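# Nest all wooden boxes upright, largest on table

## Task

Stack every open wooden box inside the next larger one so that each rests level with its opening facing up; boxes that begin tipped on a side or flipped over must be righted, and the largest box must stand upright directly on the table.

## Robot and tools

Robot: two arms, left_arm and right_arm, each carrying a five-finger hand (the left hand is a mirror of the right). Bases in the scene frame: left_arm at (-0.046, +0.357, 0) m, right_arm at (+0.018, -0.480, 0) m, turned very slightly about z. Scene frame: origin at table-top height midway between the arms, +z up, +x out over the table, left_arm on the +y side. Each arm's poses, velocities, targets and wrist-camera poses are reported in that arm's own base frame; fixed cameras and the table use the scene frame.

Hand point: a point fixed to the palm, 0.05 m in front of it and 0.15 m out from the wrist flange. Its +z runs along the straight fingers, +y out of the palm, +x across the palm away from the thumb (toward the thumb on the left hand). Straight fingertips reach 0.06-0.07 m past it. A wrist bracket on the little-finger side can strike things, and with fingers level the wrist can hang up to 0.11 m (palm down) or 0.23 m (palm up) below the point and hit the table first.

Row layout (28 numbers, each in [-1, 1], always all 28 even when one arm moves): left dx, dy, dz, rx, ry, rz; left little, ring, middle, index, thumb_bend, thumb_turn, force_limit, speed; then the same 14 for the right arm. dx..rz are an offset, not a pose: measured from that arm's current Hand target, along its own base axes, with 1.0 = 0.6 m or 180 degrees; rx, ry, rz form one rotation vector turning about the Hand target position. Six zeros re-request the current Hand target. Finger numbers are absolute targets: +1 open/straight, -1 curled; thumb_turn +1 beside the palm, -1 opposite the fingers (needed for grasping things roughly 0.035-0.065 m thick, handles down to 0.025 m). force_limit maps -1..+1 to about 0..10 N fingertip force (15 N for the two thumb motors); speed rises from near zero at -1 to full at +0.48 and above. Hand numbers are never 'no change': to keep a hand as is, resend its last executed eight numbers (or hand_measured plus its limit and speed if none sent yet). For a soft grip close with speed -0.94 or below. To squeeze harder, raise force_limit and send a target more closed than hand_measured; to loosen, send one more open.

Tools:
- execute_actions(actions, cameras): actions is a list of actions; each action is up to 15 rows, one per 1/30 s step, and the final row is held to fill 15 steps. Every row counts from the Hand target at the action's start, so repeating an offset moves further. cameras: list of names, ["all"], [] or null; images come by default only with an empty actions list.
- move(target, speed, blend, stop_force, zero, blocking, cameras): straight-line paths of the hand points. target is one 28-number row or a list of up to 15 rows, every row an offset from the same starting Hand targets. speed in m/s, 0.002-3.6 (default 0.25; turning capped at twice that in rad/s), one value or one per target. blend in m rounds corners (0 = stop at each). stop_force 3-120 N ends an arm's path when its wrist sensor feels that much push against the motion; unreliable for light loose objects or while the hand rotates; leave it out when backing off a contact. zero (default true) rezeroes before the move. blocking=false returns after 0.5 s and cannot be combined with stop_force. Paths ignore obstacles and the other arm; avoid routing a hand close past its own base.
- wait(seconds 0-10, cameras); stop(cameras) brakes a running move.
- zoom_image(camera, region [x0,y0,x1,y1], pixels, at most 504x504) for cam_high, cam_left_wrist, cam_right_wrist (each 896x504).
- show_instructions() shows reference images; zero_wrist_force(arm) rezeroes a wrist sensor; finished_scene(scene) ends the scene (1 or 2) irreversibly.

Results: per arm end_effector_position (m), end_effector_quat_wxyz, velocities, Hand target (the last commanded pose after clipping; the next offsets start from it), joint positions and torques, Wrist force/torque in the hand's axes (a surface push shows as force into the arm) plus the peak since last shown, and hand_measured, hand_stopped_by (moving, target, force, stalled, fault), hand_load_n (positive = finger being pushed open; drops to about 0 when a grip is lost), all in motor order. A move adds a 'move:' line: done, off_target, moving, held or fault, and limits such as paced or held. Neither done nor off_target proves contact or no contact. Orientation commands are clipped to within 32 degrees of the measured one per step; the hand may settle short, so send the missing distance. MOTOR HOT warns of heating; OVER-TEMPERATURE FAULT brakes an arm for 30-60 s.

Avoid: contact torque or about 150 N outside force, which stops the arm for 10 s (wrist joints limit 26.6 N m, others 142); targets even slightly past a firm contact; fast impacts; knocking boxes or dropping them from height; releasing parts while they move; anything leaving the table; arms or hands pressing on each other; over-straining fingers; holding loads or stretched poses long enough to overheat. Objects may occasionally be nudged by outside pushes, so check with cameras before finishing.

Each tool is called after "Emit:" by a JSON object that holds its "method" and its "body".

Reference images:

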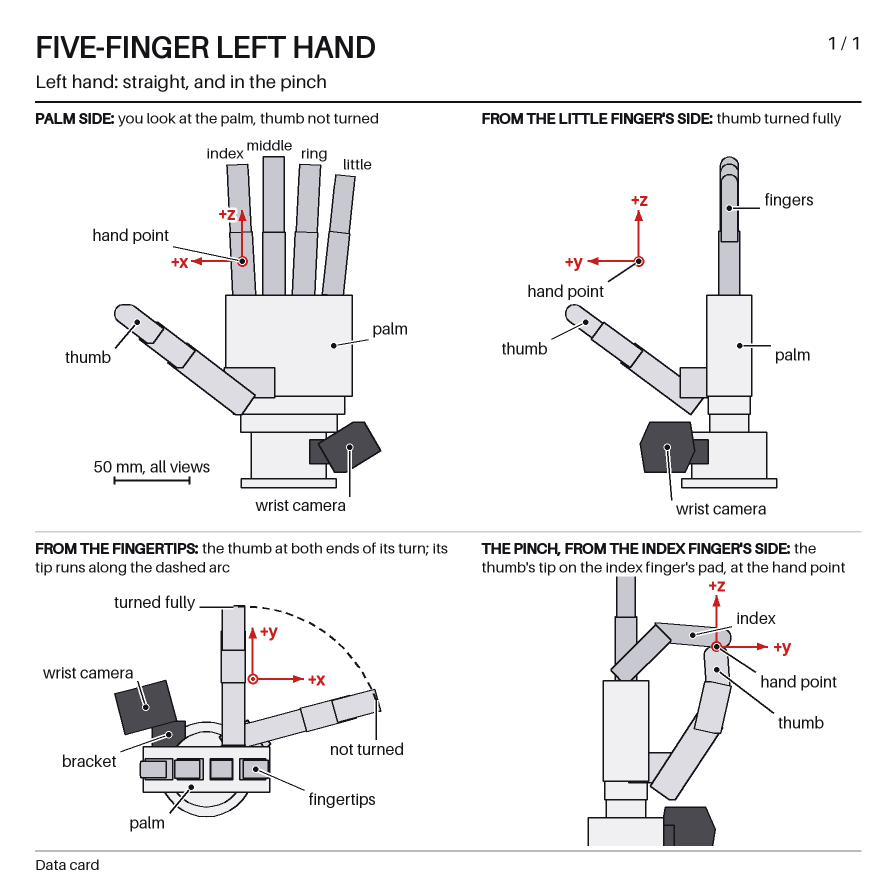

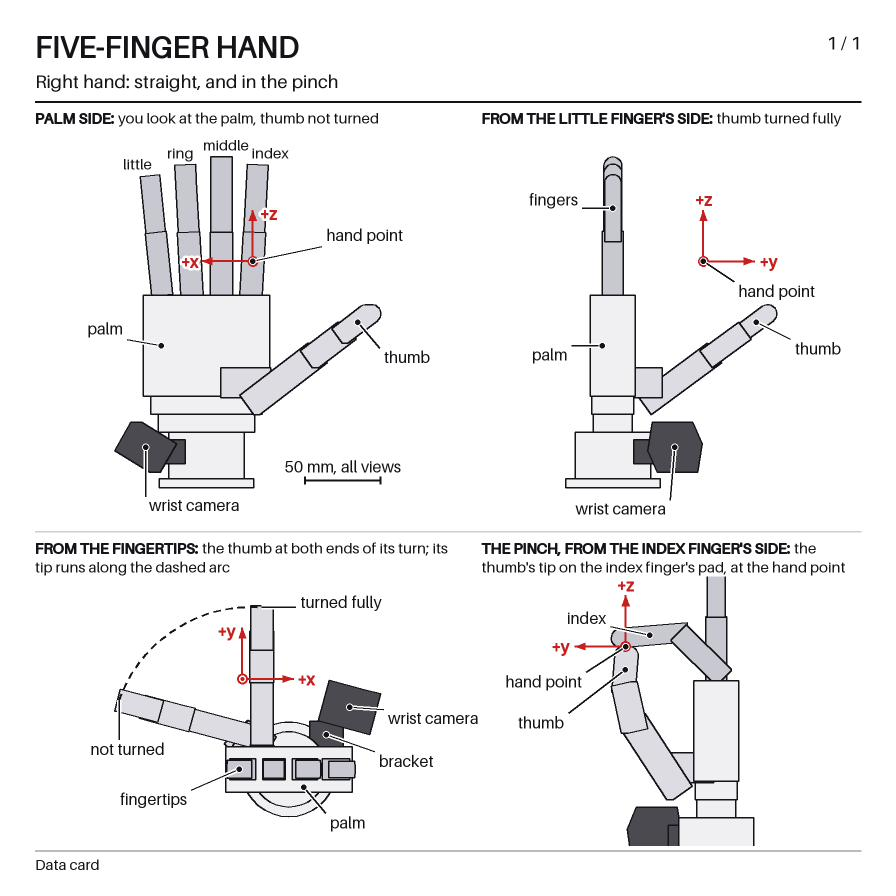

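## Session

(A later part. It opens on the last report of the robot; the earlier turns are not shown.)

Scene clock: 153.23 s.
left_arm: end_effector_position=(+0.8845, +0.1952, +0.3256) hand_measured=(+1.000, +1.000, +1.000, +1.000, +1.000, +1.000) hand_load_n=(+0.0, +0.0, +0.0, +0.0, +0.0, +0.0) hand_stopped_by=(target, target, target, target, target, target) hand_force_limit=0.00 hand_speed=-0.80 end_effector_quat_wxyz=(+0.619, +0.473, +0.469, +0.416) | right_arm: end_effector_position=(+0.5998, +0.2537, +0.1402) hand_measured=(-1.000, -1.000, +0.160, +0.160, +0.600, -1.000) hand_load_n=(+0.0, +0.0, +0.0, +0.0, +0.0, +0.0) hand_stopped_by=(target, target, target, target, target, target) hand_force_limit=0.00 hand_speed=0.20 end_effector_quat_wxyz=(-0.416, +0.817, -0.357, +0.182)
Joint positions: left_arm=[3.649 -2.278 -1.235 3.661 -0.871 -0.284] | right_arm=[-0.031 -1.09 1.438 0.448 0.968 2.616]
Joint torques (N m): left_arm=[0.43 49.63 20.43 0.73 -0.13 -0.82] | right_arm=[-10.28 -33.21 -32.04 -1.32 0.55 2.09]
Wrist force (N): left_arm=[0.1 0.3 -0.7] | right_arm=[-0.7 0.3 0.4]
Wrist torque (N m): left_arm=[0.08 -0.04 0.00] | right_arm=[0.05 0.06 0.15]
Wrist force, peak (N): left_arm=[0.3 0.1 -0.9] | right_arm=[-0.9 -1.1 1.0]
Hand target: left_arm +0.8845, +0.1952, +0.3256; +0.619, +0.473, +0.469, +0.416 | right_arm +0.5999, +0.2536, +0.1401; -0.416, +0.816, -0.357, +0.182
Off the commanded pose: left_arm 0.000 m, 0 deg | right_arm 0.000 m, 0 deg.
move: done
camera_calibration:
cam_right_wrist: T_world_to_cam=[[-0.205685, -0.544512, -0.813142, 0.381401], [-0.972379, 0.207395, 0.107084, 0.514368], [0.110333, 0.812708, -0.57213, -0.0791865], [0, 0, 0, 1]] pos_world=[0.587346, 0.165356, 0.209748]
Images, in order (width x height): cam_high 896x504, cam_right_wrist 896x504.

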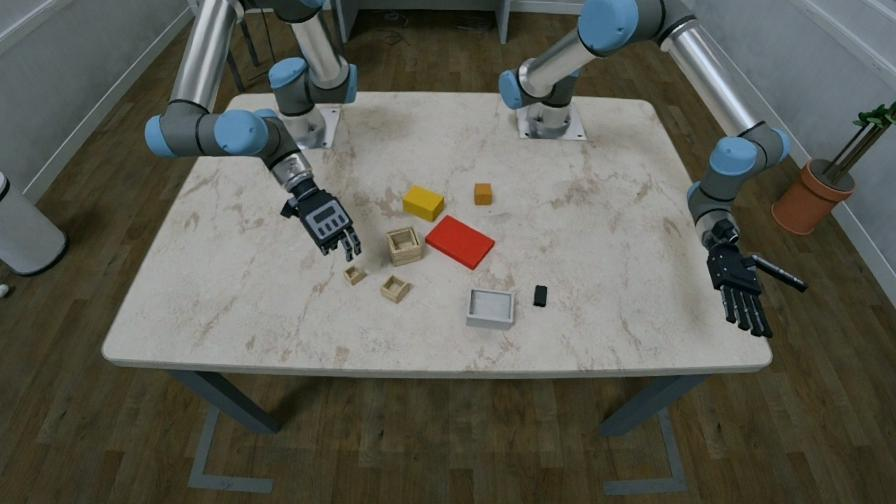

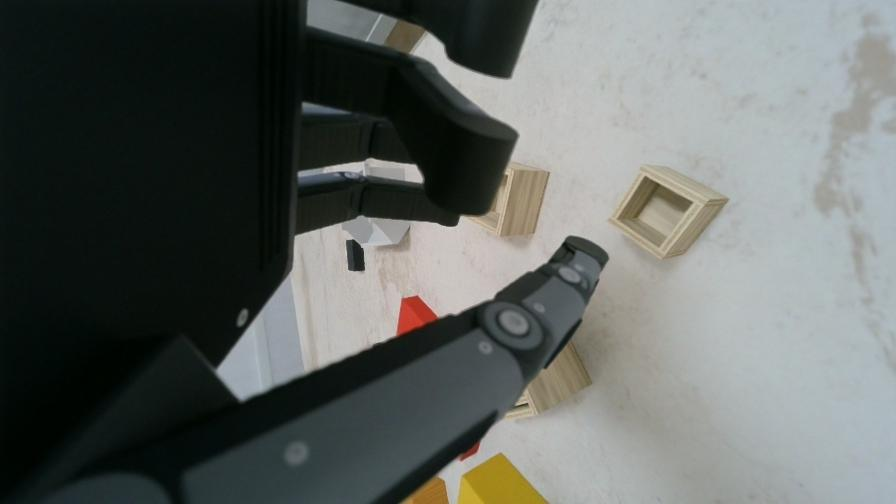

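Emit:
{"method": "move", "body": {"target": [0,0,0,0,0,0,1,1,1,1,1,1,0,-0.8,-0.0065,0.0072,-0.1585,0,0,-0.0083,-1,-1,0.16,0.16,0.6,-1,0,0.2], "speed": 0.15, "cameras": ["cam_right_wrist","cam_high"]}}

Emit:
{"method": "zoom_image", "body": {"camera": "cam_right_wrist", "region": [400, 40, 780, 400]}}

Emit:
{"method": "zoom_image", "body": {"camera": "cam_high", "region": [320, 220, 400, 300]}}

Scene clock: 158.73 s.
left_arm: end_effector_position=(+0.8845, +0.1952, +0.3256) hand_measured=(+1.000, +1.000, +1.000, +1.000, +1.000, +1.000) hand_load_n=(+0.0, +0.0, +0.0, +0.0, +0.0, +0.0) hand_stopped_by=(target, target, target, target, target, target) hand_force_limit=0.00 hand_speed=-0.80 end_effector_quat_wxyz=(+0.619, +0.473, +0.469, +0.416) | right_arm: end_effector_position=(+0.5959, +0.2580, +0.0450) hand_measured=(-1.000, -1.000, +0.160, +0.160, +0.600, -1.000) hand_load_n=(+0.0, +0.0, +0.0, +0.0, +0.0, +0.0) hand_stopped_by=(target, target, target, target, target, target) hand_force_limit=0.00 hand_speed=0.20 end_effector_quat_wxyz=(-0.413, +0.812, -0.368, +0.188)
Joint positions: left_arm=[3.649 -2.278 -1.235 3.661 -0.871 -0.284] | right_arm=[-0.017 -1.008 1.572 0.212 0.997 2.651]
Joint torques (N m): left_arm=[-0.73 50.67 19.89 0.68 -0.23 -0.44] | right_arm=[-9.57 -44.41 -27.8 -1.2 -2.82 -2.28]
Wrist force (N): left_arm=[0.5 0.4 -0.7] | right_arm=[-0.8 0.1 0.5]
Wrist torque (N m): left_arm=[0.10 -0.10 0.02] | right_arm=[-0.04 0.07 0.06]
Wrist force, peak (N): left_arm=[0.3 0.2 -0.9] | right_arm=[-0.9 1.3 1.6]
Hand target: left_arm +0.8845, +0.1952, +0.3256; +0.619, +0.473, +0.469, +0.416 | right_arm +0.5960, +0.2579, +0.0450; -0.413, +0.812, -0.368, +0.188
Off the commanded pose: left_arm 0.000 m, 0 deg | right_arm 0.000 m, 0 deg.
move: done
camera_calibration:
cam_right_wrist: T_world_to_cam=[[-0.220155, -0.538874, -0.813109, 0.312745], [-0.966543, 0.23299, 0.107288, 0.509821], [0.131631, 0.809525, -0.572139, -0.148478], [0, 0, 0, 1]] pos_world=[0.58116, 0.169944, 0.114648]
Images, in order (width x height): cam_high 896x504, cam_right_wrist 896x504.

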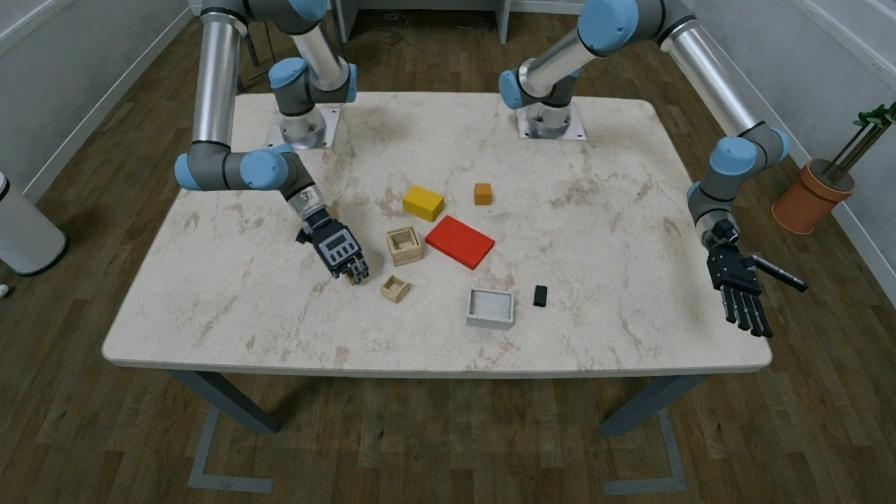

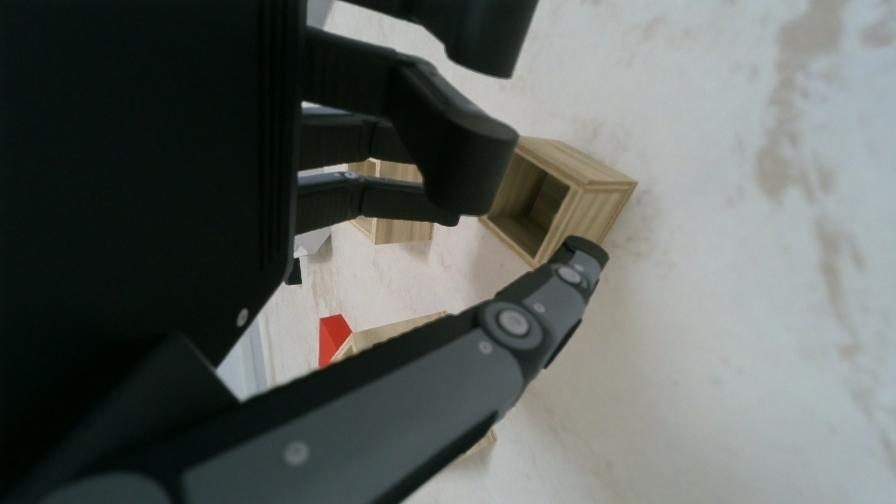

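Scaled by 1.326 from the camera's 896x504 image, which has a finer 1280x720 frame.

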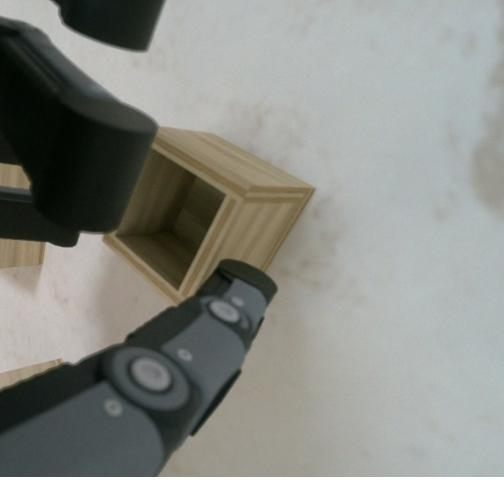

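Scaled by 6.300 from the camera's 896x504 image, which has a finer 1280x720 frame.

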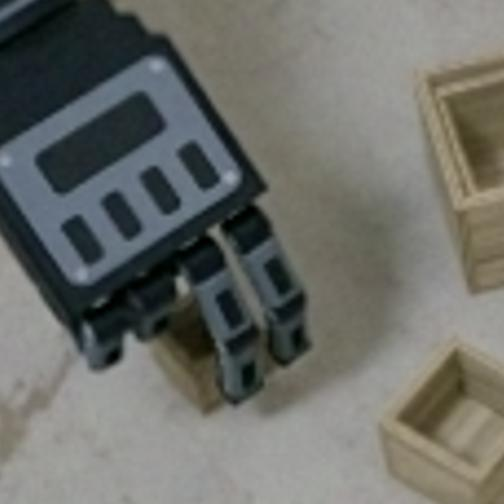

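Emit:
{"method": "move", "body": {"target": [0,0,0,0,0,0,1,1,1,1,1,1,0,-0.8,0.0027,0.0022,-0.02,0,0,0,-1,-1,0.16,0.16,0.6,-1,0,0.2], "speed": 0.05, "cameras": ["cam_right_wrist"]}}

Emit:
{"method": "zoom_image", "body": {"camera": "cam_right_wrist", "region": [430, 80, 670, 300]}}

Scene clock: 161.67 s.
left_arm: end_effector_position=(+0.8845, +0.1952, +0.3256) hand_measured=(+1.000, +1.000, +1.000, +1.000, +1.000, +1.000) hand_load_n=(+0.0, +0.0, +0.0, +0.0, +0.0, +0.0) hand_stopped_by=(target, target, target, target, target, target) hand_force_limit=0.00 hand_speed=-0.80 end_effector_quat_wxyz=(+0.619, +0.473, +0.469, +0.416) | right_arm: end_effector_position=(+0.5977, +0.2593, +0.0328) hand_measured=(-1.000, -1.000, +0.160, +0.160, +0.600, -1.000) hand_load_n=(+0.0, +0.0, +0.5, +0.0, +0.0, +0.0) hand_stopped_by=(target, target, target, target, target, target) hand_force_limit=0.00 hand_speed=0.20 end_effector_quat_wxyz=(-0.413, +0.812, -0.368, +0.188) end_effector_velocity=(-0.001, +0.000, +0.001) end_effector_angular_velocity=(+0.001, +0.003, +0.000)
Joint positions: left_arm=[3.649 -2.278 -1.235 3.661 -0.871 -0.284] | right_arm=[-0.014 -0.989 1.576 0.187 0.999 2.653]
Joint velocities: left_arm=[within noise] | right_arm=[0.001 -0.003 0 0.005 0 0.001]
Joint torques (N m): left_arm=[-0.38 49.55 21.19 0.53 -0.23 -0.88] | right_arm=[6.4 -52.15 -8.24 2.94 1.08 1.76]
Wrist force (N): left_arm=[-0.2 0.2 -0.8] | right_arm=[-0.8 0.4 0.5]
Wrist torque (N m): left_arm=[0.07 0.01 -0.02] | right_arm=[0.01 0.07 0.00]
Wrist force, peak (N): left_arm=[0.4 -0.1 -0.9] | right_arm=[-0.8 0.3 1.0]
Hand target: left_arm +0.8845, +0.1952, +0.3256; +0.619, +0.473, +0.469, +0.416 | right_arm +0.5976, +0.2593, +0.0330; -0.413, +0.812, -0.368, +0.188
Off the commanded pose: left_arm 0.000 m, 0 deg | right_arm 0.000 m, 0 deg.
move: done
camera_calibration:
cam_right_wrist: T_world_to_cam=[[-0.219962, -0.538864, -0.813168, 0.303814], [-0.966547, 0.233121, 0.106968, 0.51258], [0.131925, 0.809494, -0.572115, -0.156916], [0, 0, 0, 1]] pos_world=[0.582961, 0.171244, 0.102448]
Images, in order (width x height): cam_right_wrist 896x504.

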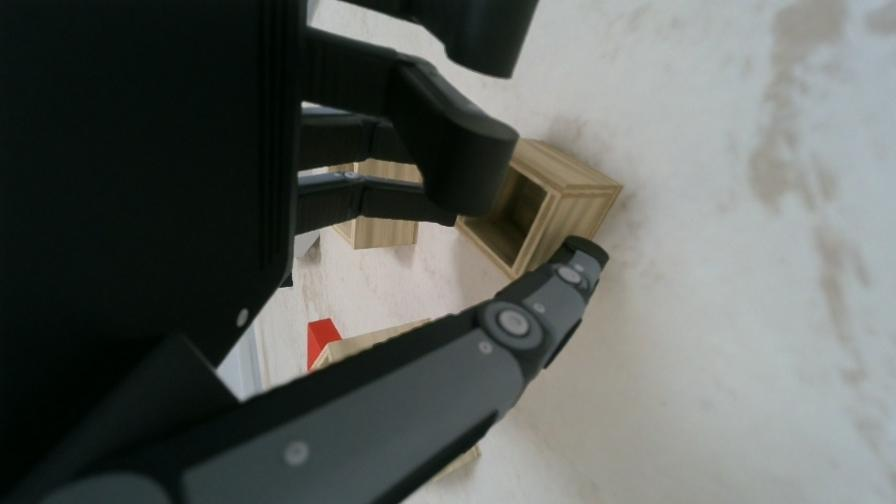

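Scaled by 2.100 from the camera's 896x504 image, which has a finer 1280x720 frame.

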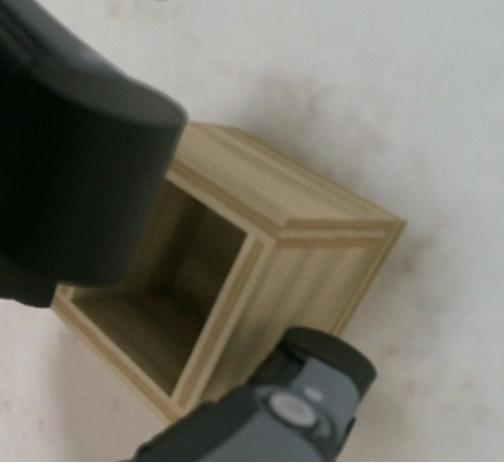

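Emit:
{"method": "move", "body": {"target": [0,0,0,0,0,0,1,1,1,1,1,1,0,-0.8,0,0,0,0,0,0,-1,-1,-0.4,-0.4,0.6,-1,-0.3,-0.9], "cameras": ["cam_right_wrist","cam_high"]}}

Emit:
{"method": "zoom_image", "body": {"camera": "cam_right_wrist", "region": [430, 80, 670, 300]}}

Emit:
{"method": "zoom_image", "body": {"camera": "cam_high", "region": [320, 220, 400, 300]}}

Scene clock: 164.10 s.
left_arm: end_effector_position=(+0.8845, +0.1952, +0.3256) hand_measured=(+1.000, +1.000, +1.000, +1.000, +1.000, +1.000) hand_load_n=(+0.0, +0.0, +0.0, +0.0, +0.0, +0.0) hand_stopped_by=(target, target, target, target, target, target) hand_force_limit=0.00 hand_speed=-0.80 end_effector_quat_wxyz=(+0.619, +0.473, +0.469, +0.416) | right_arm: end_effector_position=(+0.5976, +0.2593, +0.0330) hand_measured=(-1.000, -1.000, -0.016, -0.052, +0.600, -1.000) hand_load_n=(+0.0, +0.0, +1.5, +5.0, +5.0, -0.5) hand_stopped_by=(target, target, force, force, target, target) hand_force_limit=-0.30 hand_speed=-0.90 end_effector_quat_wxyz=(-0.413, +0.812, -0.368, +0.188)
Joint positions: left_arm=[3.649 -2.278 -1.235 3.661 -0.871 -0.284] | right_arm=[-0.014 -0.989 1.576 0.187 0.999 2.653]
Joint torques (N m): left_arm=[-0.93 49.27 21.2 0.38 -0.17 -0.92] | right_arm=[-10.57 -50.42 -29.45 2.97 -1.98 -2.01]
Wrist force (N): left_arm=[0.0 0.0 -0.7] | right_arm=[-1.5 -2.1 -0.8]
Wrist torque (N m): left_arm=[0.04 -0.02 0.00] | right_arm=[-0.11 0.11 -0.03]
Wrist force, peak (N): left_arm=[0.3 0.1 -1.0] | right_arm=[-1.4 -2.4 -0.7]
Hand target: left_arm +0.8845, +0.1952, +0.3256; +0.619, +0.473, +0.469, +0.416 | right_arm +0.5976, +0.2593, +0.0330; -0.413, +0.812, -0.368, +0.188
Off the commanded pose: left_arm 0.000 m, 0 deg | right_arm 0.000 m, 0 deg.
move: done
camera_calibration:
cam_right_wrist: T_world_to_cam=[[-0.219962, -0.538864, -0.813168, 0.303977], [-0.966547, 0.233121, 0.106968, 0.512558], [0.131925, 0.809494, -0.572115, -0.156802], [0, 0, 0, 1]] pos_world=[0.582961, 0.171244, 0.102648]
Images, in order (width x height): cam_high 896x504, cam_right_wrist 896x504.

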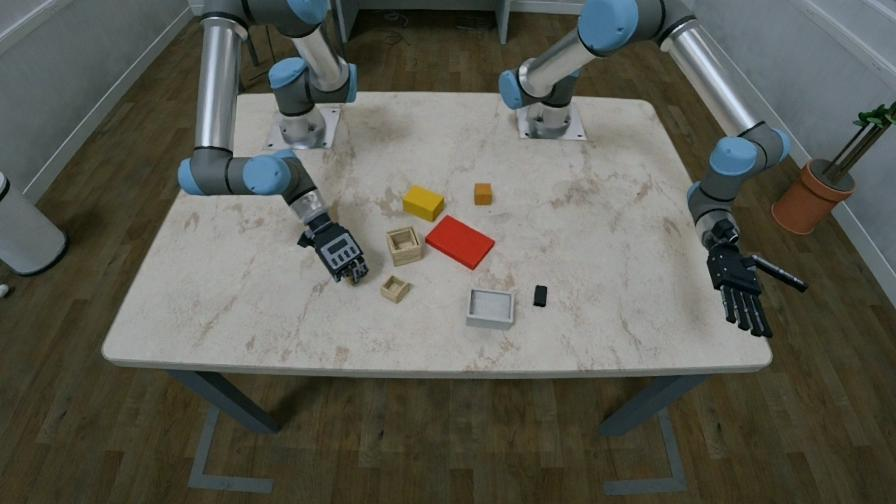

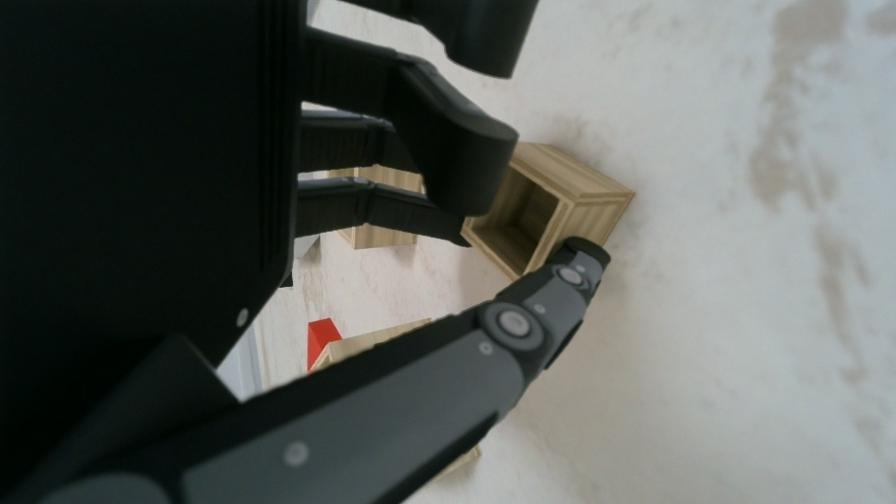

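Scaled by 2.100 from the camera's 896x504 image, which has a finer 1280x720 frame.

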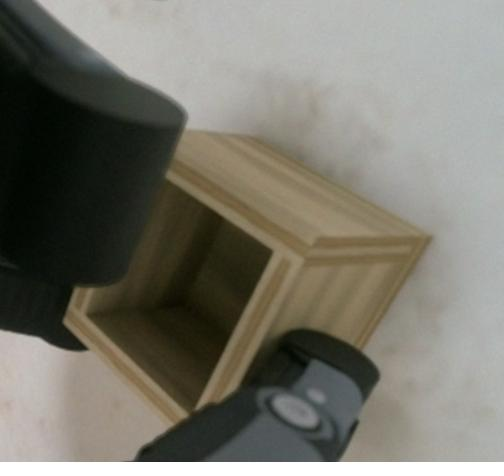

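Scaled by 6.300 from the camera's 896x504 image, which has a finer 1280x720 frame.

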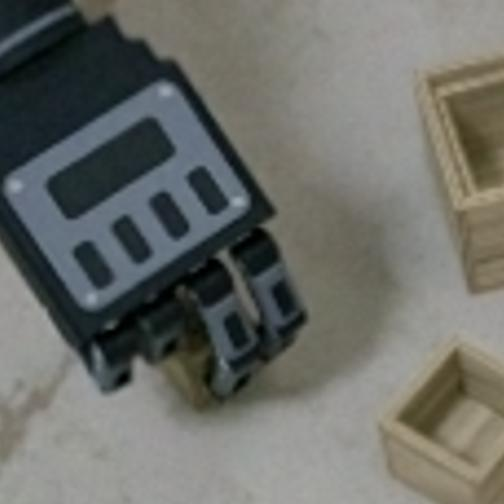

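Emit:
{"method": "move", "body": {"target": [[0,0,0,0,0,0,1,1,1,1,1,1,0,-0.8,0,0,0.13,0,0,0,-1,-1,-0.4,-0.4,0.6,-1,-0.3,-0.9],[0,0,0,0,0,0,1,1,1,1,1,1,0,-0.8,0.07,0.1657,0.15,0,0,0.0872,-1,-1,-0.4,-0.4,0.6,-1,-0.3,-0.9]], "blend": [0.02, 0], "speed": [0.12, 0.2], "cameras": ["cam_right_wrist","cam_high"]}}

Emit:
{"method": "zoom_image", "body": {"camera": "cam_right_wrist", "region": [430, 60, 750, 320]}}

Emit:
{"method": "zoom_image", "body": {"camera": "cam_high", "region": [340, 220, 440, 320]}}

Scene clock: 169.27 s.
left_arm: end_effector_position=(+0.8845, +0.1952, +0.3256) hand_measured=(+1.000, +1.000, +1.000, +1.000, +1.000, +1.000) hand_load_n=(+0.0, +0.0, +0.0, +0.0, +0.0, +0.0) hand_stopped_by=(target, target, target, target, target, target) hand_force_limit=0.00 hand_speed=-0.80 end_effector_quat_wxyz=(+0.619, +0.473, +0.469, +0.416) | right_arm: end_effector_position=(+0.6396, +0.3587, +0.1230) hand_measured=(-1.000, -1.000, -0.016, -0.052, +0.602, -1.000) hand_load_n=(+0.0, +0.0, +1.5, +4.0, +6.0, -0.5) hand_stopped_by=(target, target, force, force, target, target) hand_force_limit=-0.30 hand_speed=-0.90 end_effector_quat_wxyz=(-0.435, +0.854, -0.253, +0.130)
Joint positions: left_arm=[3.649 -2.278 -1.235 3.661 -0.871 -0.284] | right_arm=[0.118 -0.829 1.063 0.614 0.901 2.526]
Joint torques (N m): left_arm=[-0.41 51.08 20.84 0.58 -0.33 -0.81] | right_arm=[-6.55 -45.78 -32.07 1.62 0.6 1.54]
Wrist force (N): left_arm=[0.2 0.2 -0.9] | right_arm=[-0.6 0.3 0.4]
Wrist torque (N m): left_arm=[0.07 -0.06 0.01] | right_arm=[0.02 -0.01 -0.06]
Wrist force, peak (N): left_arm=[0.0 0.3 -1.0] | right_arm=[-1.3 -2.4 -0.9]
Hand target: left_arm +0.8845, +0.1952, +0.3256; +0.619, +0.473, +0.469, +0.416 | right_arm +0.6396, +0.3587, +0.1230; -0.435, +0.854, -0.253, +0.130
Off the commanded pose: left_arm 0.000 m, 0 deg | right_arm 0.000 m, 0 deg.
move: done
camera_calibration:
cam_right_wrist: T_world_to_cam=[[-0.0659539, -0.578302, -0.813153, 0.3555], [-0.993573, -0.0370735, 0.106954, 0.634438], [-0.0919978, 0.81498, -0.572139, -0.0501135], [0, 0, 0, 1]] pos_world=[0.649196, 0.269948, 0.192548]
Images, in order (width x height): cam_high 896x504, cam_right_wrist 896x504.

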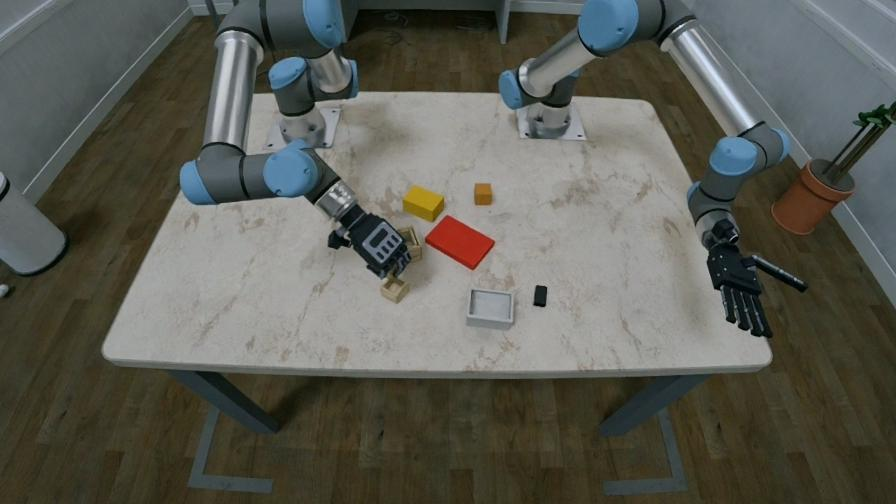

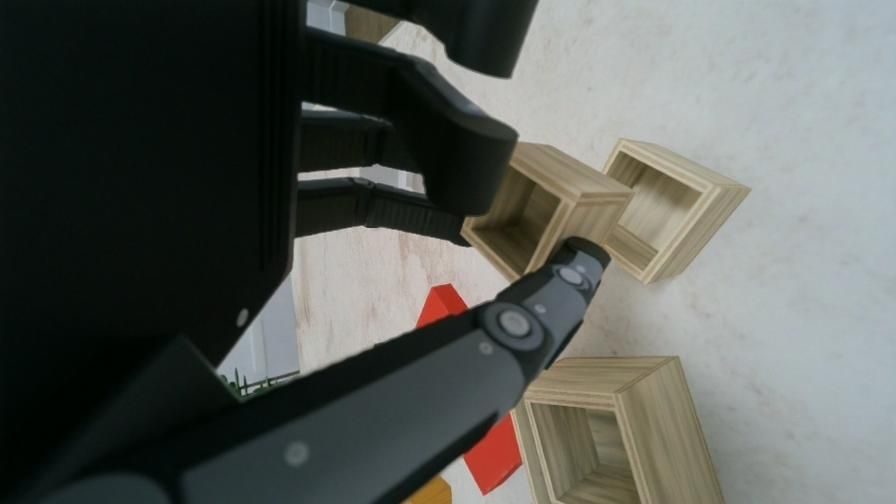

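Scaled by 1.575 from the camera's 896x504 image, which has a finer 1280x720 frame.

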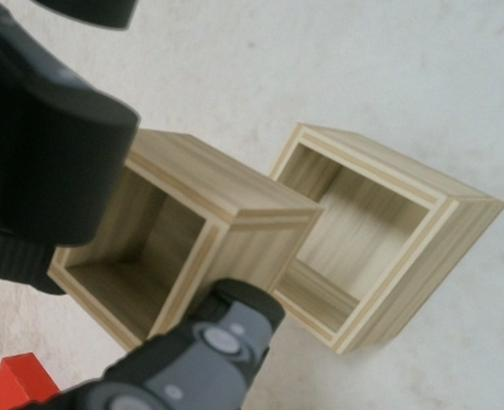

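Scaled by 5.040 from the camera's 896x504 image, which has a finer 1280x720 frame.

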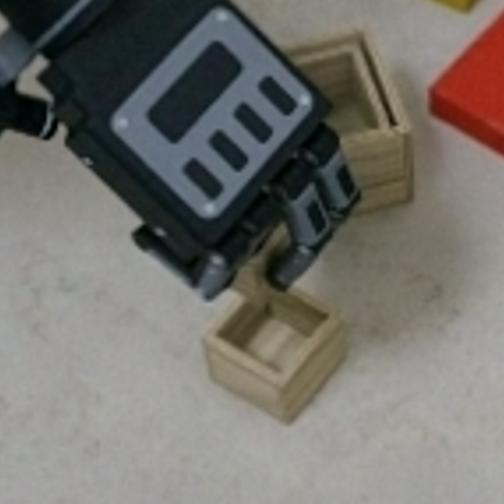

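Emit:
{"method": "move", "body": {"target": [0,0,0,0,0,0,1,1,1,1,1,1,0,-0.8,-0.0005,0.0043,-0.085,0,0,0,-1,-1,-0.4,-0.4,0.6,-1,-0.3,-0.9], "speed": 0.12, "cameras": ["cam_right_wrist","cam_high"]}}

Emit:
{"method": "zoom_image", "body": {"camera": "cam_right_wrist", "region": [450, 100, 690, 300]}}

Emit:
{"method": "zoom_image", "body": {"camera": "cam_high", "region": [360, 240, 430, 310]}}

Scene clock: 172.13 s.
left_arm: end_effector_position=(+0.8845, +0.1952, +0.3256) hand_measured=(+1.000, +1.000, +1.000, +1.000, +1.000, +1.000) hand_load_n=(+0.0, +0.0, +0.0, +0.0, +0.0, +0.0) hand_stopped_by=(target, target, target, target, target, target) hand_force_limit=0.00 hand_speed=-0.80 end_effector_quat_wxyz=(+0.619, +0.473, +0.469, +0.416) | right_arm: end_effector_position=(+0.6392, +0.3613, +0.0719) hand_measured=(-1.000, -1.000, -0.016, -0.052, +0.602, -1.000) hand_load_n=(+0.0, +0.0, +1.5, +4.5, +6.0, -0.5) hand_stopped_by=(target, target, force, force, target, target) hand_force_limit=-0.30 hand_speed=-0.90 end_effector_quat_wxyz=(-0.435, +0.854, -0.253, +0.130)
Joint positions: left_arm=[3.649 -2.278 -1.235 3.661 -0.871 -0.284] | right_arm=[0.122 -0.79 1.129 0.507 0.904 2.531]
Joint torques (N m): left_arm=[-0.89 50 19.6 0.54 -0.21 -0.73] | right_arm=[1.72 -59.35 -32.53 1.74 0.06 0.93]
Wrist force (N): left_arm=[0.2 0.4 -0.9] | right_arm=[-0.9 0.5 0.0]
Wrist torque (N m): left_arm=[0.11 -0.06 0.00] | right_arm=[0.07 0.06 -0.05]
Wrist force, peak (N): left_arm=[0.2 0.4 -1.0] | right_arm=[-1.1 1.1 0.8]
Hand target: left_arm +0.8845, +0.1952, +0.3256; +0.619, +0.473, +0.469, +0.416 | right_arm +0.6393, +0.3613, +0.0720; -0.435, +0.854, -0.253, +0.130
Off the commanded pose: left_arm 0.000 m, 0 deg | right_arm 0.000 m, 0 deg.
move: done
camera_calibration:
cam_right_wrist: T_world_to_cam=[[-0.0662007, -0.578323, -0.813118, 0.315673], [-0.993538, -0.0370891, 0.107269, 0.639628], [-0.0921939, 0.814965, -0.57213, -0.081309], [0, 0, 0, 1]] pos_world=[0.648896, 0.272548, 0.141548]
Images, in order (width x height): cam_high 896x504, cam_right_wrist 896x504.

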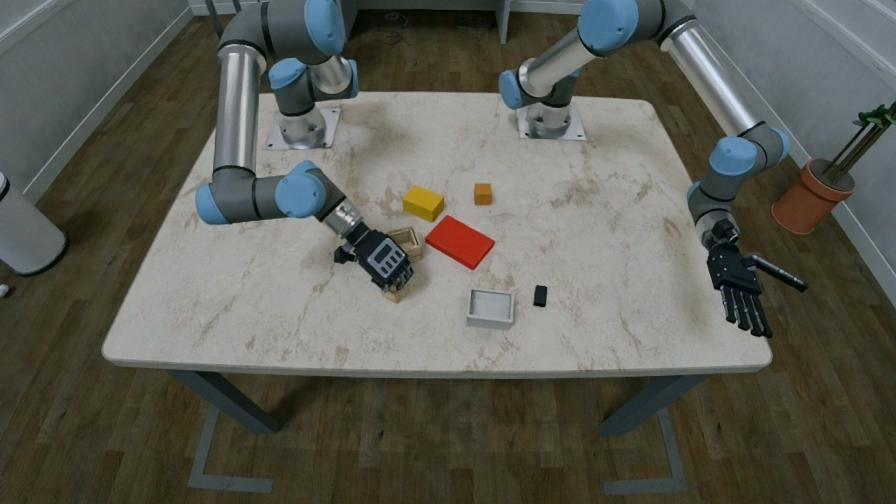

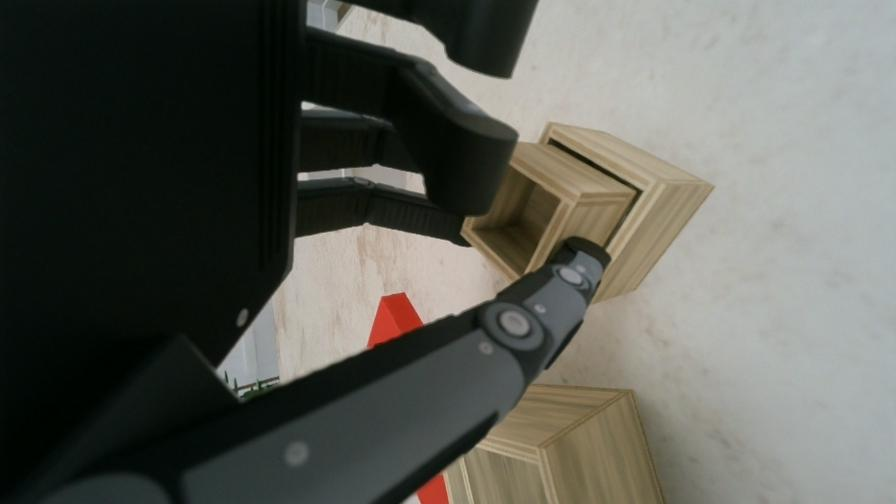

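Scaled by 2.100 from the camera's 896x504 image, which has a finer 1280x720 frame.

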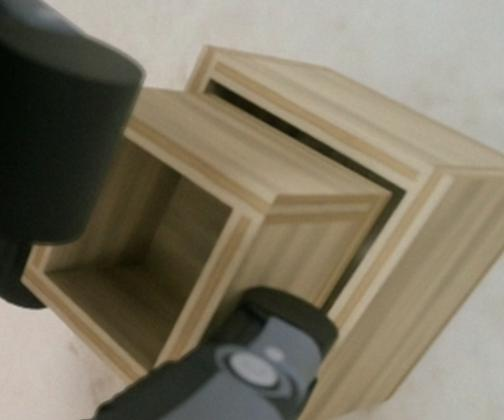

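Scaled by 7.200 from the camera's 896x504 image, which has a finer 1280x720 frame.

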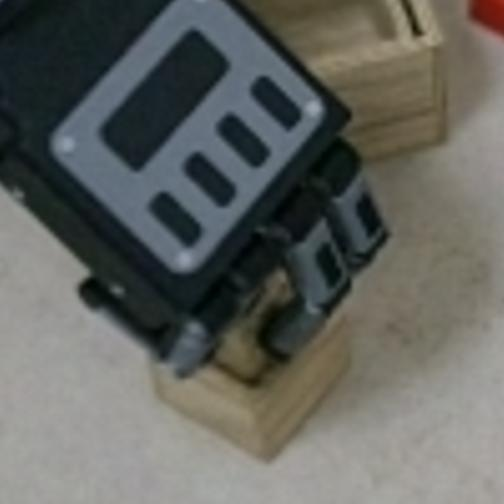

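Emit:
{"method": "zoom_image", "body": {"camera": "cam_right_wrist", "region": [530, 120, 660, 240]}}

Scaled by 3.877 from the camera's 896x504 image, which has a finer 1280x720 frame.

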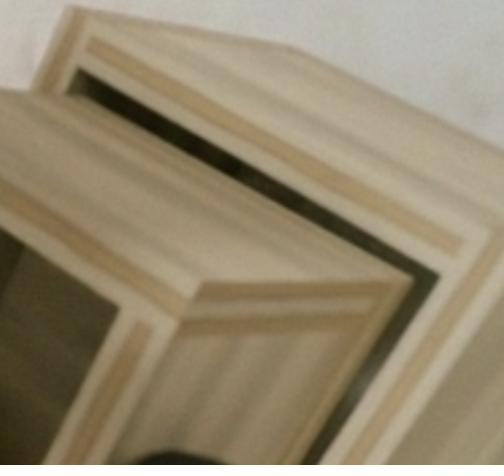

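Emit:
{"method": "move", "body": {"target": [[0,0,0,0,0,0,1,1,1,1,1,1,0,-0.8,-0.0005,0.0053,-0.004,0,0,0,-1,-1,-0.4,-0.4,0.6,-1,-0.3,-0.9],[0,0,0,0,0,0,1,1,1,1,1,1,0,-0.8,-0.0005,0.0053,-0.0215,0,0,0,-1,-1,-0.4,-0.4,0.6,-1,-0.3,-0.9]], "speed": 0.02, "stop_force": 3, "cameras": ["cam_right_wrist","cam_high"]}}

Emit:
{"method": "zoom_image", "body": {"camera": "cam_right_wrist", "region": [450, 100, 690, 300]}}

Emit:
{"method": "zoom_image", "body": {"camera": "cam_high", "region": [360, 240, 430, 310]}}

Scene clock: 182.27 s.
left_arm: end_effector_position=(+0.8845, +0.1952, +0.3256) hand_measured=(+1.000, +1.000, +1.000, +1.000, +1.000, +1.000) hand_load_n=(+0.0, +0.0, +0.0, +0.0, +0.0, +0.0) hand_stopped_by=(target, target, target, target, target, target) hand_force_limit=0.00 hand_speed=-0.80 end_effector_quat_wxyz=(+0.619, +0.473, +0.469, +0.416) | right_arm: end_effector_position=(+0.6390, +0.3645, +0.0605) hand_measured=(-1.000, -1.000, -0.016, -0.052, +0.602, -1.000) hand_load_n=(+0.0, +0.0, +1.5, +4.0, +6.0, -0.5) hand_stopped_by=(target, target, force, force, target, target) hand_force_limit=-0.30 hand_speed=-0.90 end_effector_quat_wxyz=(-0.435, +0.854, -0.253, +0.130)
Joint positions: left_arm=[3.649 -2.278 -1.235 3.661 -0.871 -0.284] | right_arm=[0.127 -0.778 1.138 0.483 0.907 2.536]
Joint torques (N m): left_arm=[-0.42 50.84 22.52 0.54 -0.18 -0.7] | right_arm=[-1.95 -61.11 -30.44 1.15 1.81 -1.81]
Wrist force (N): left_arm=[0.1 0.2 -0.6] | right_arm=[-0.8 -2.1 -0.9]
Wrist torque (N m): left_arm=[0.06 -0.03 0.00] | right_arm=[0.02 0.11 -0.07]
Wrist force, peak (N): left_arm=[0.1 0.2 -1.1] | right_arm=[-1.3 -11.7 -6.2]
Hand target: left_arm +0.8845, +0.1952, +0.3256; +0.619, +0.473, +0.469, +0.416 | right_arm +0.6390, +0.3645, +0.0605; -0.435, +0.854, -0.253, +0.130 (not the last commanded pose)
Off the commanded pose: left_arm 0.000 m, 0 deg | right_arm 0.001 m, 0 deg.
move: contact (right_arm); path passed 1 of 2 targets
camera_calibration:
cam_right_wrist: T_world_to_cam=[[-0.0660345, -0.57831, -0.81314, 0.308052], [-0.993558, -0.0371065, 0.107076, 0.640825], [-0.0920962, 0.814973, -0.572135, -0.0905798], [0, 0, 0, 1]] pos_world=[0.648696, 0.275748, 0.130048]
Images, in order (width x height): cam_high 896x504, cam_right_wrist 896x504.

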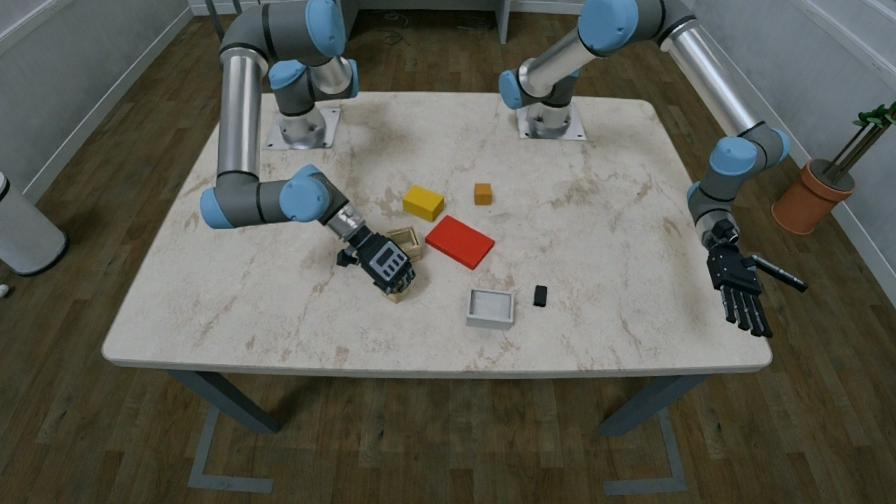

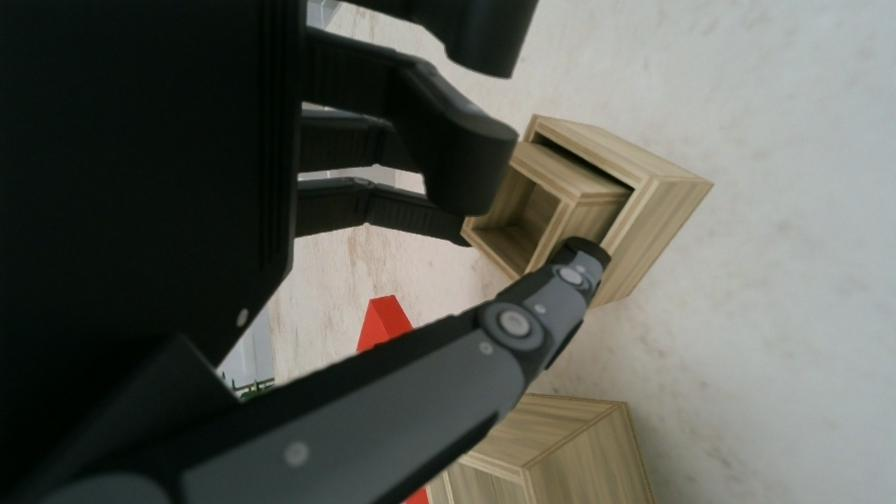

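Scaled by 2.100 from the camera's 896x504 image, which has a finer 1280x720 frame.

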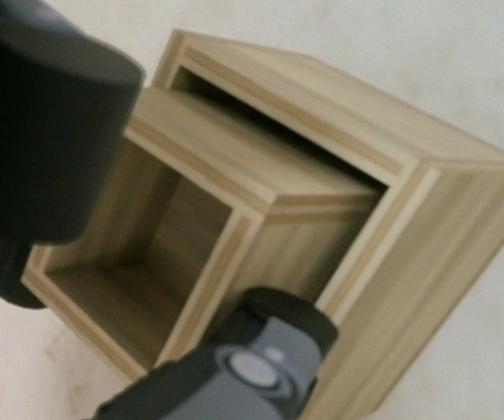

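Scaled by 7.200 from the camera's 896x504 image, which has a finer 1280x720 frame.

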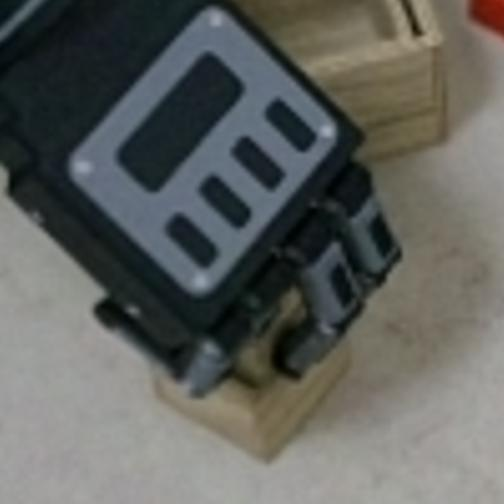

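Emit:
{"method": "zoom_image", "body": {"camera": "cam_right_wrist", "region": [520, 110, 660, 250]}}

Emit:
{"method": "zoom_image", "body": {"camera": "cam_right_wrist", "region": [440, 200, 660, 340]}}

Scaled by 3.600 from the camera's 896x504 image, which has a finer 1280x720 frame.

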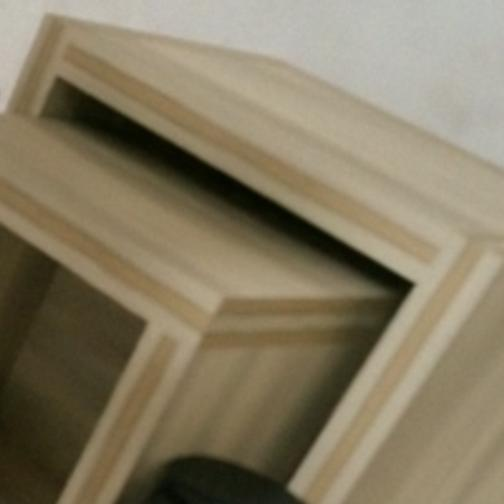

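Scaled by 2.291 from the camera's 896x504 image, which has a finer 1280x720 frame.

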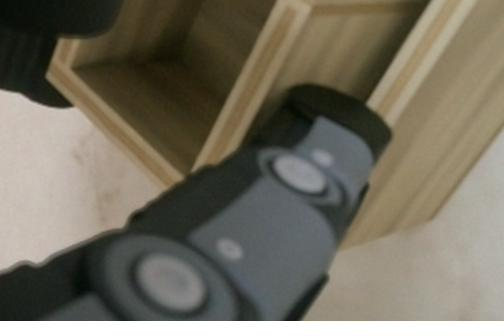

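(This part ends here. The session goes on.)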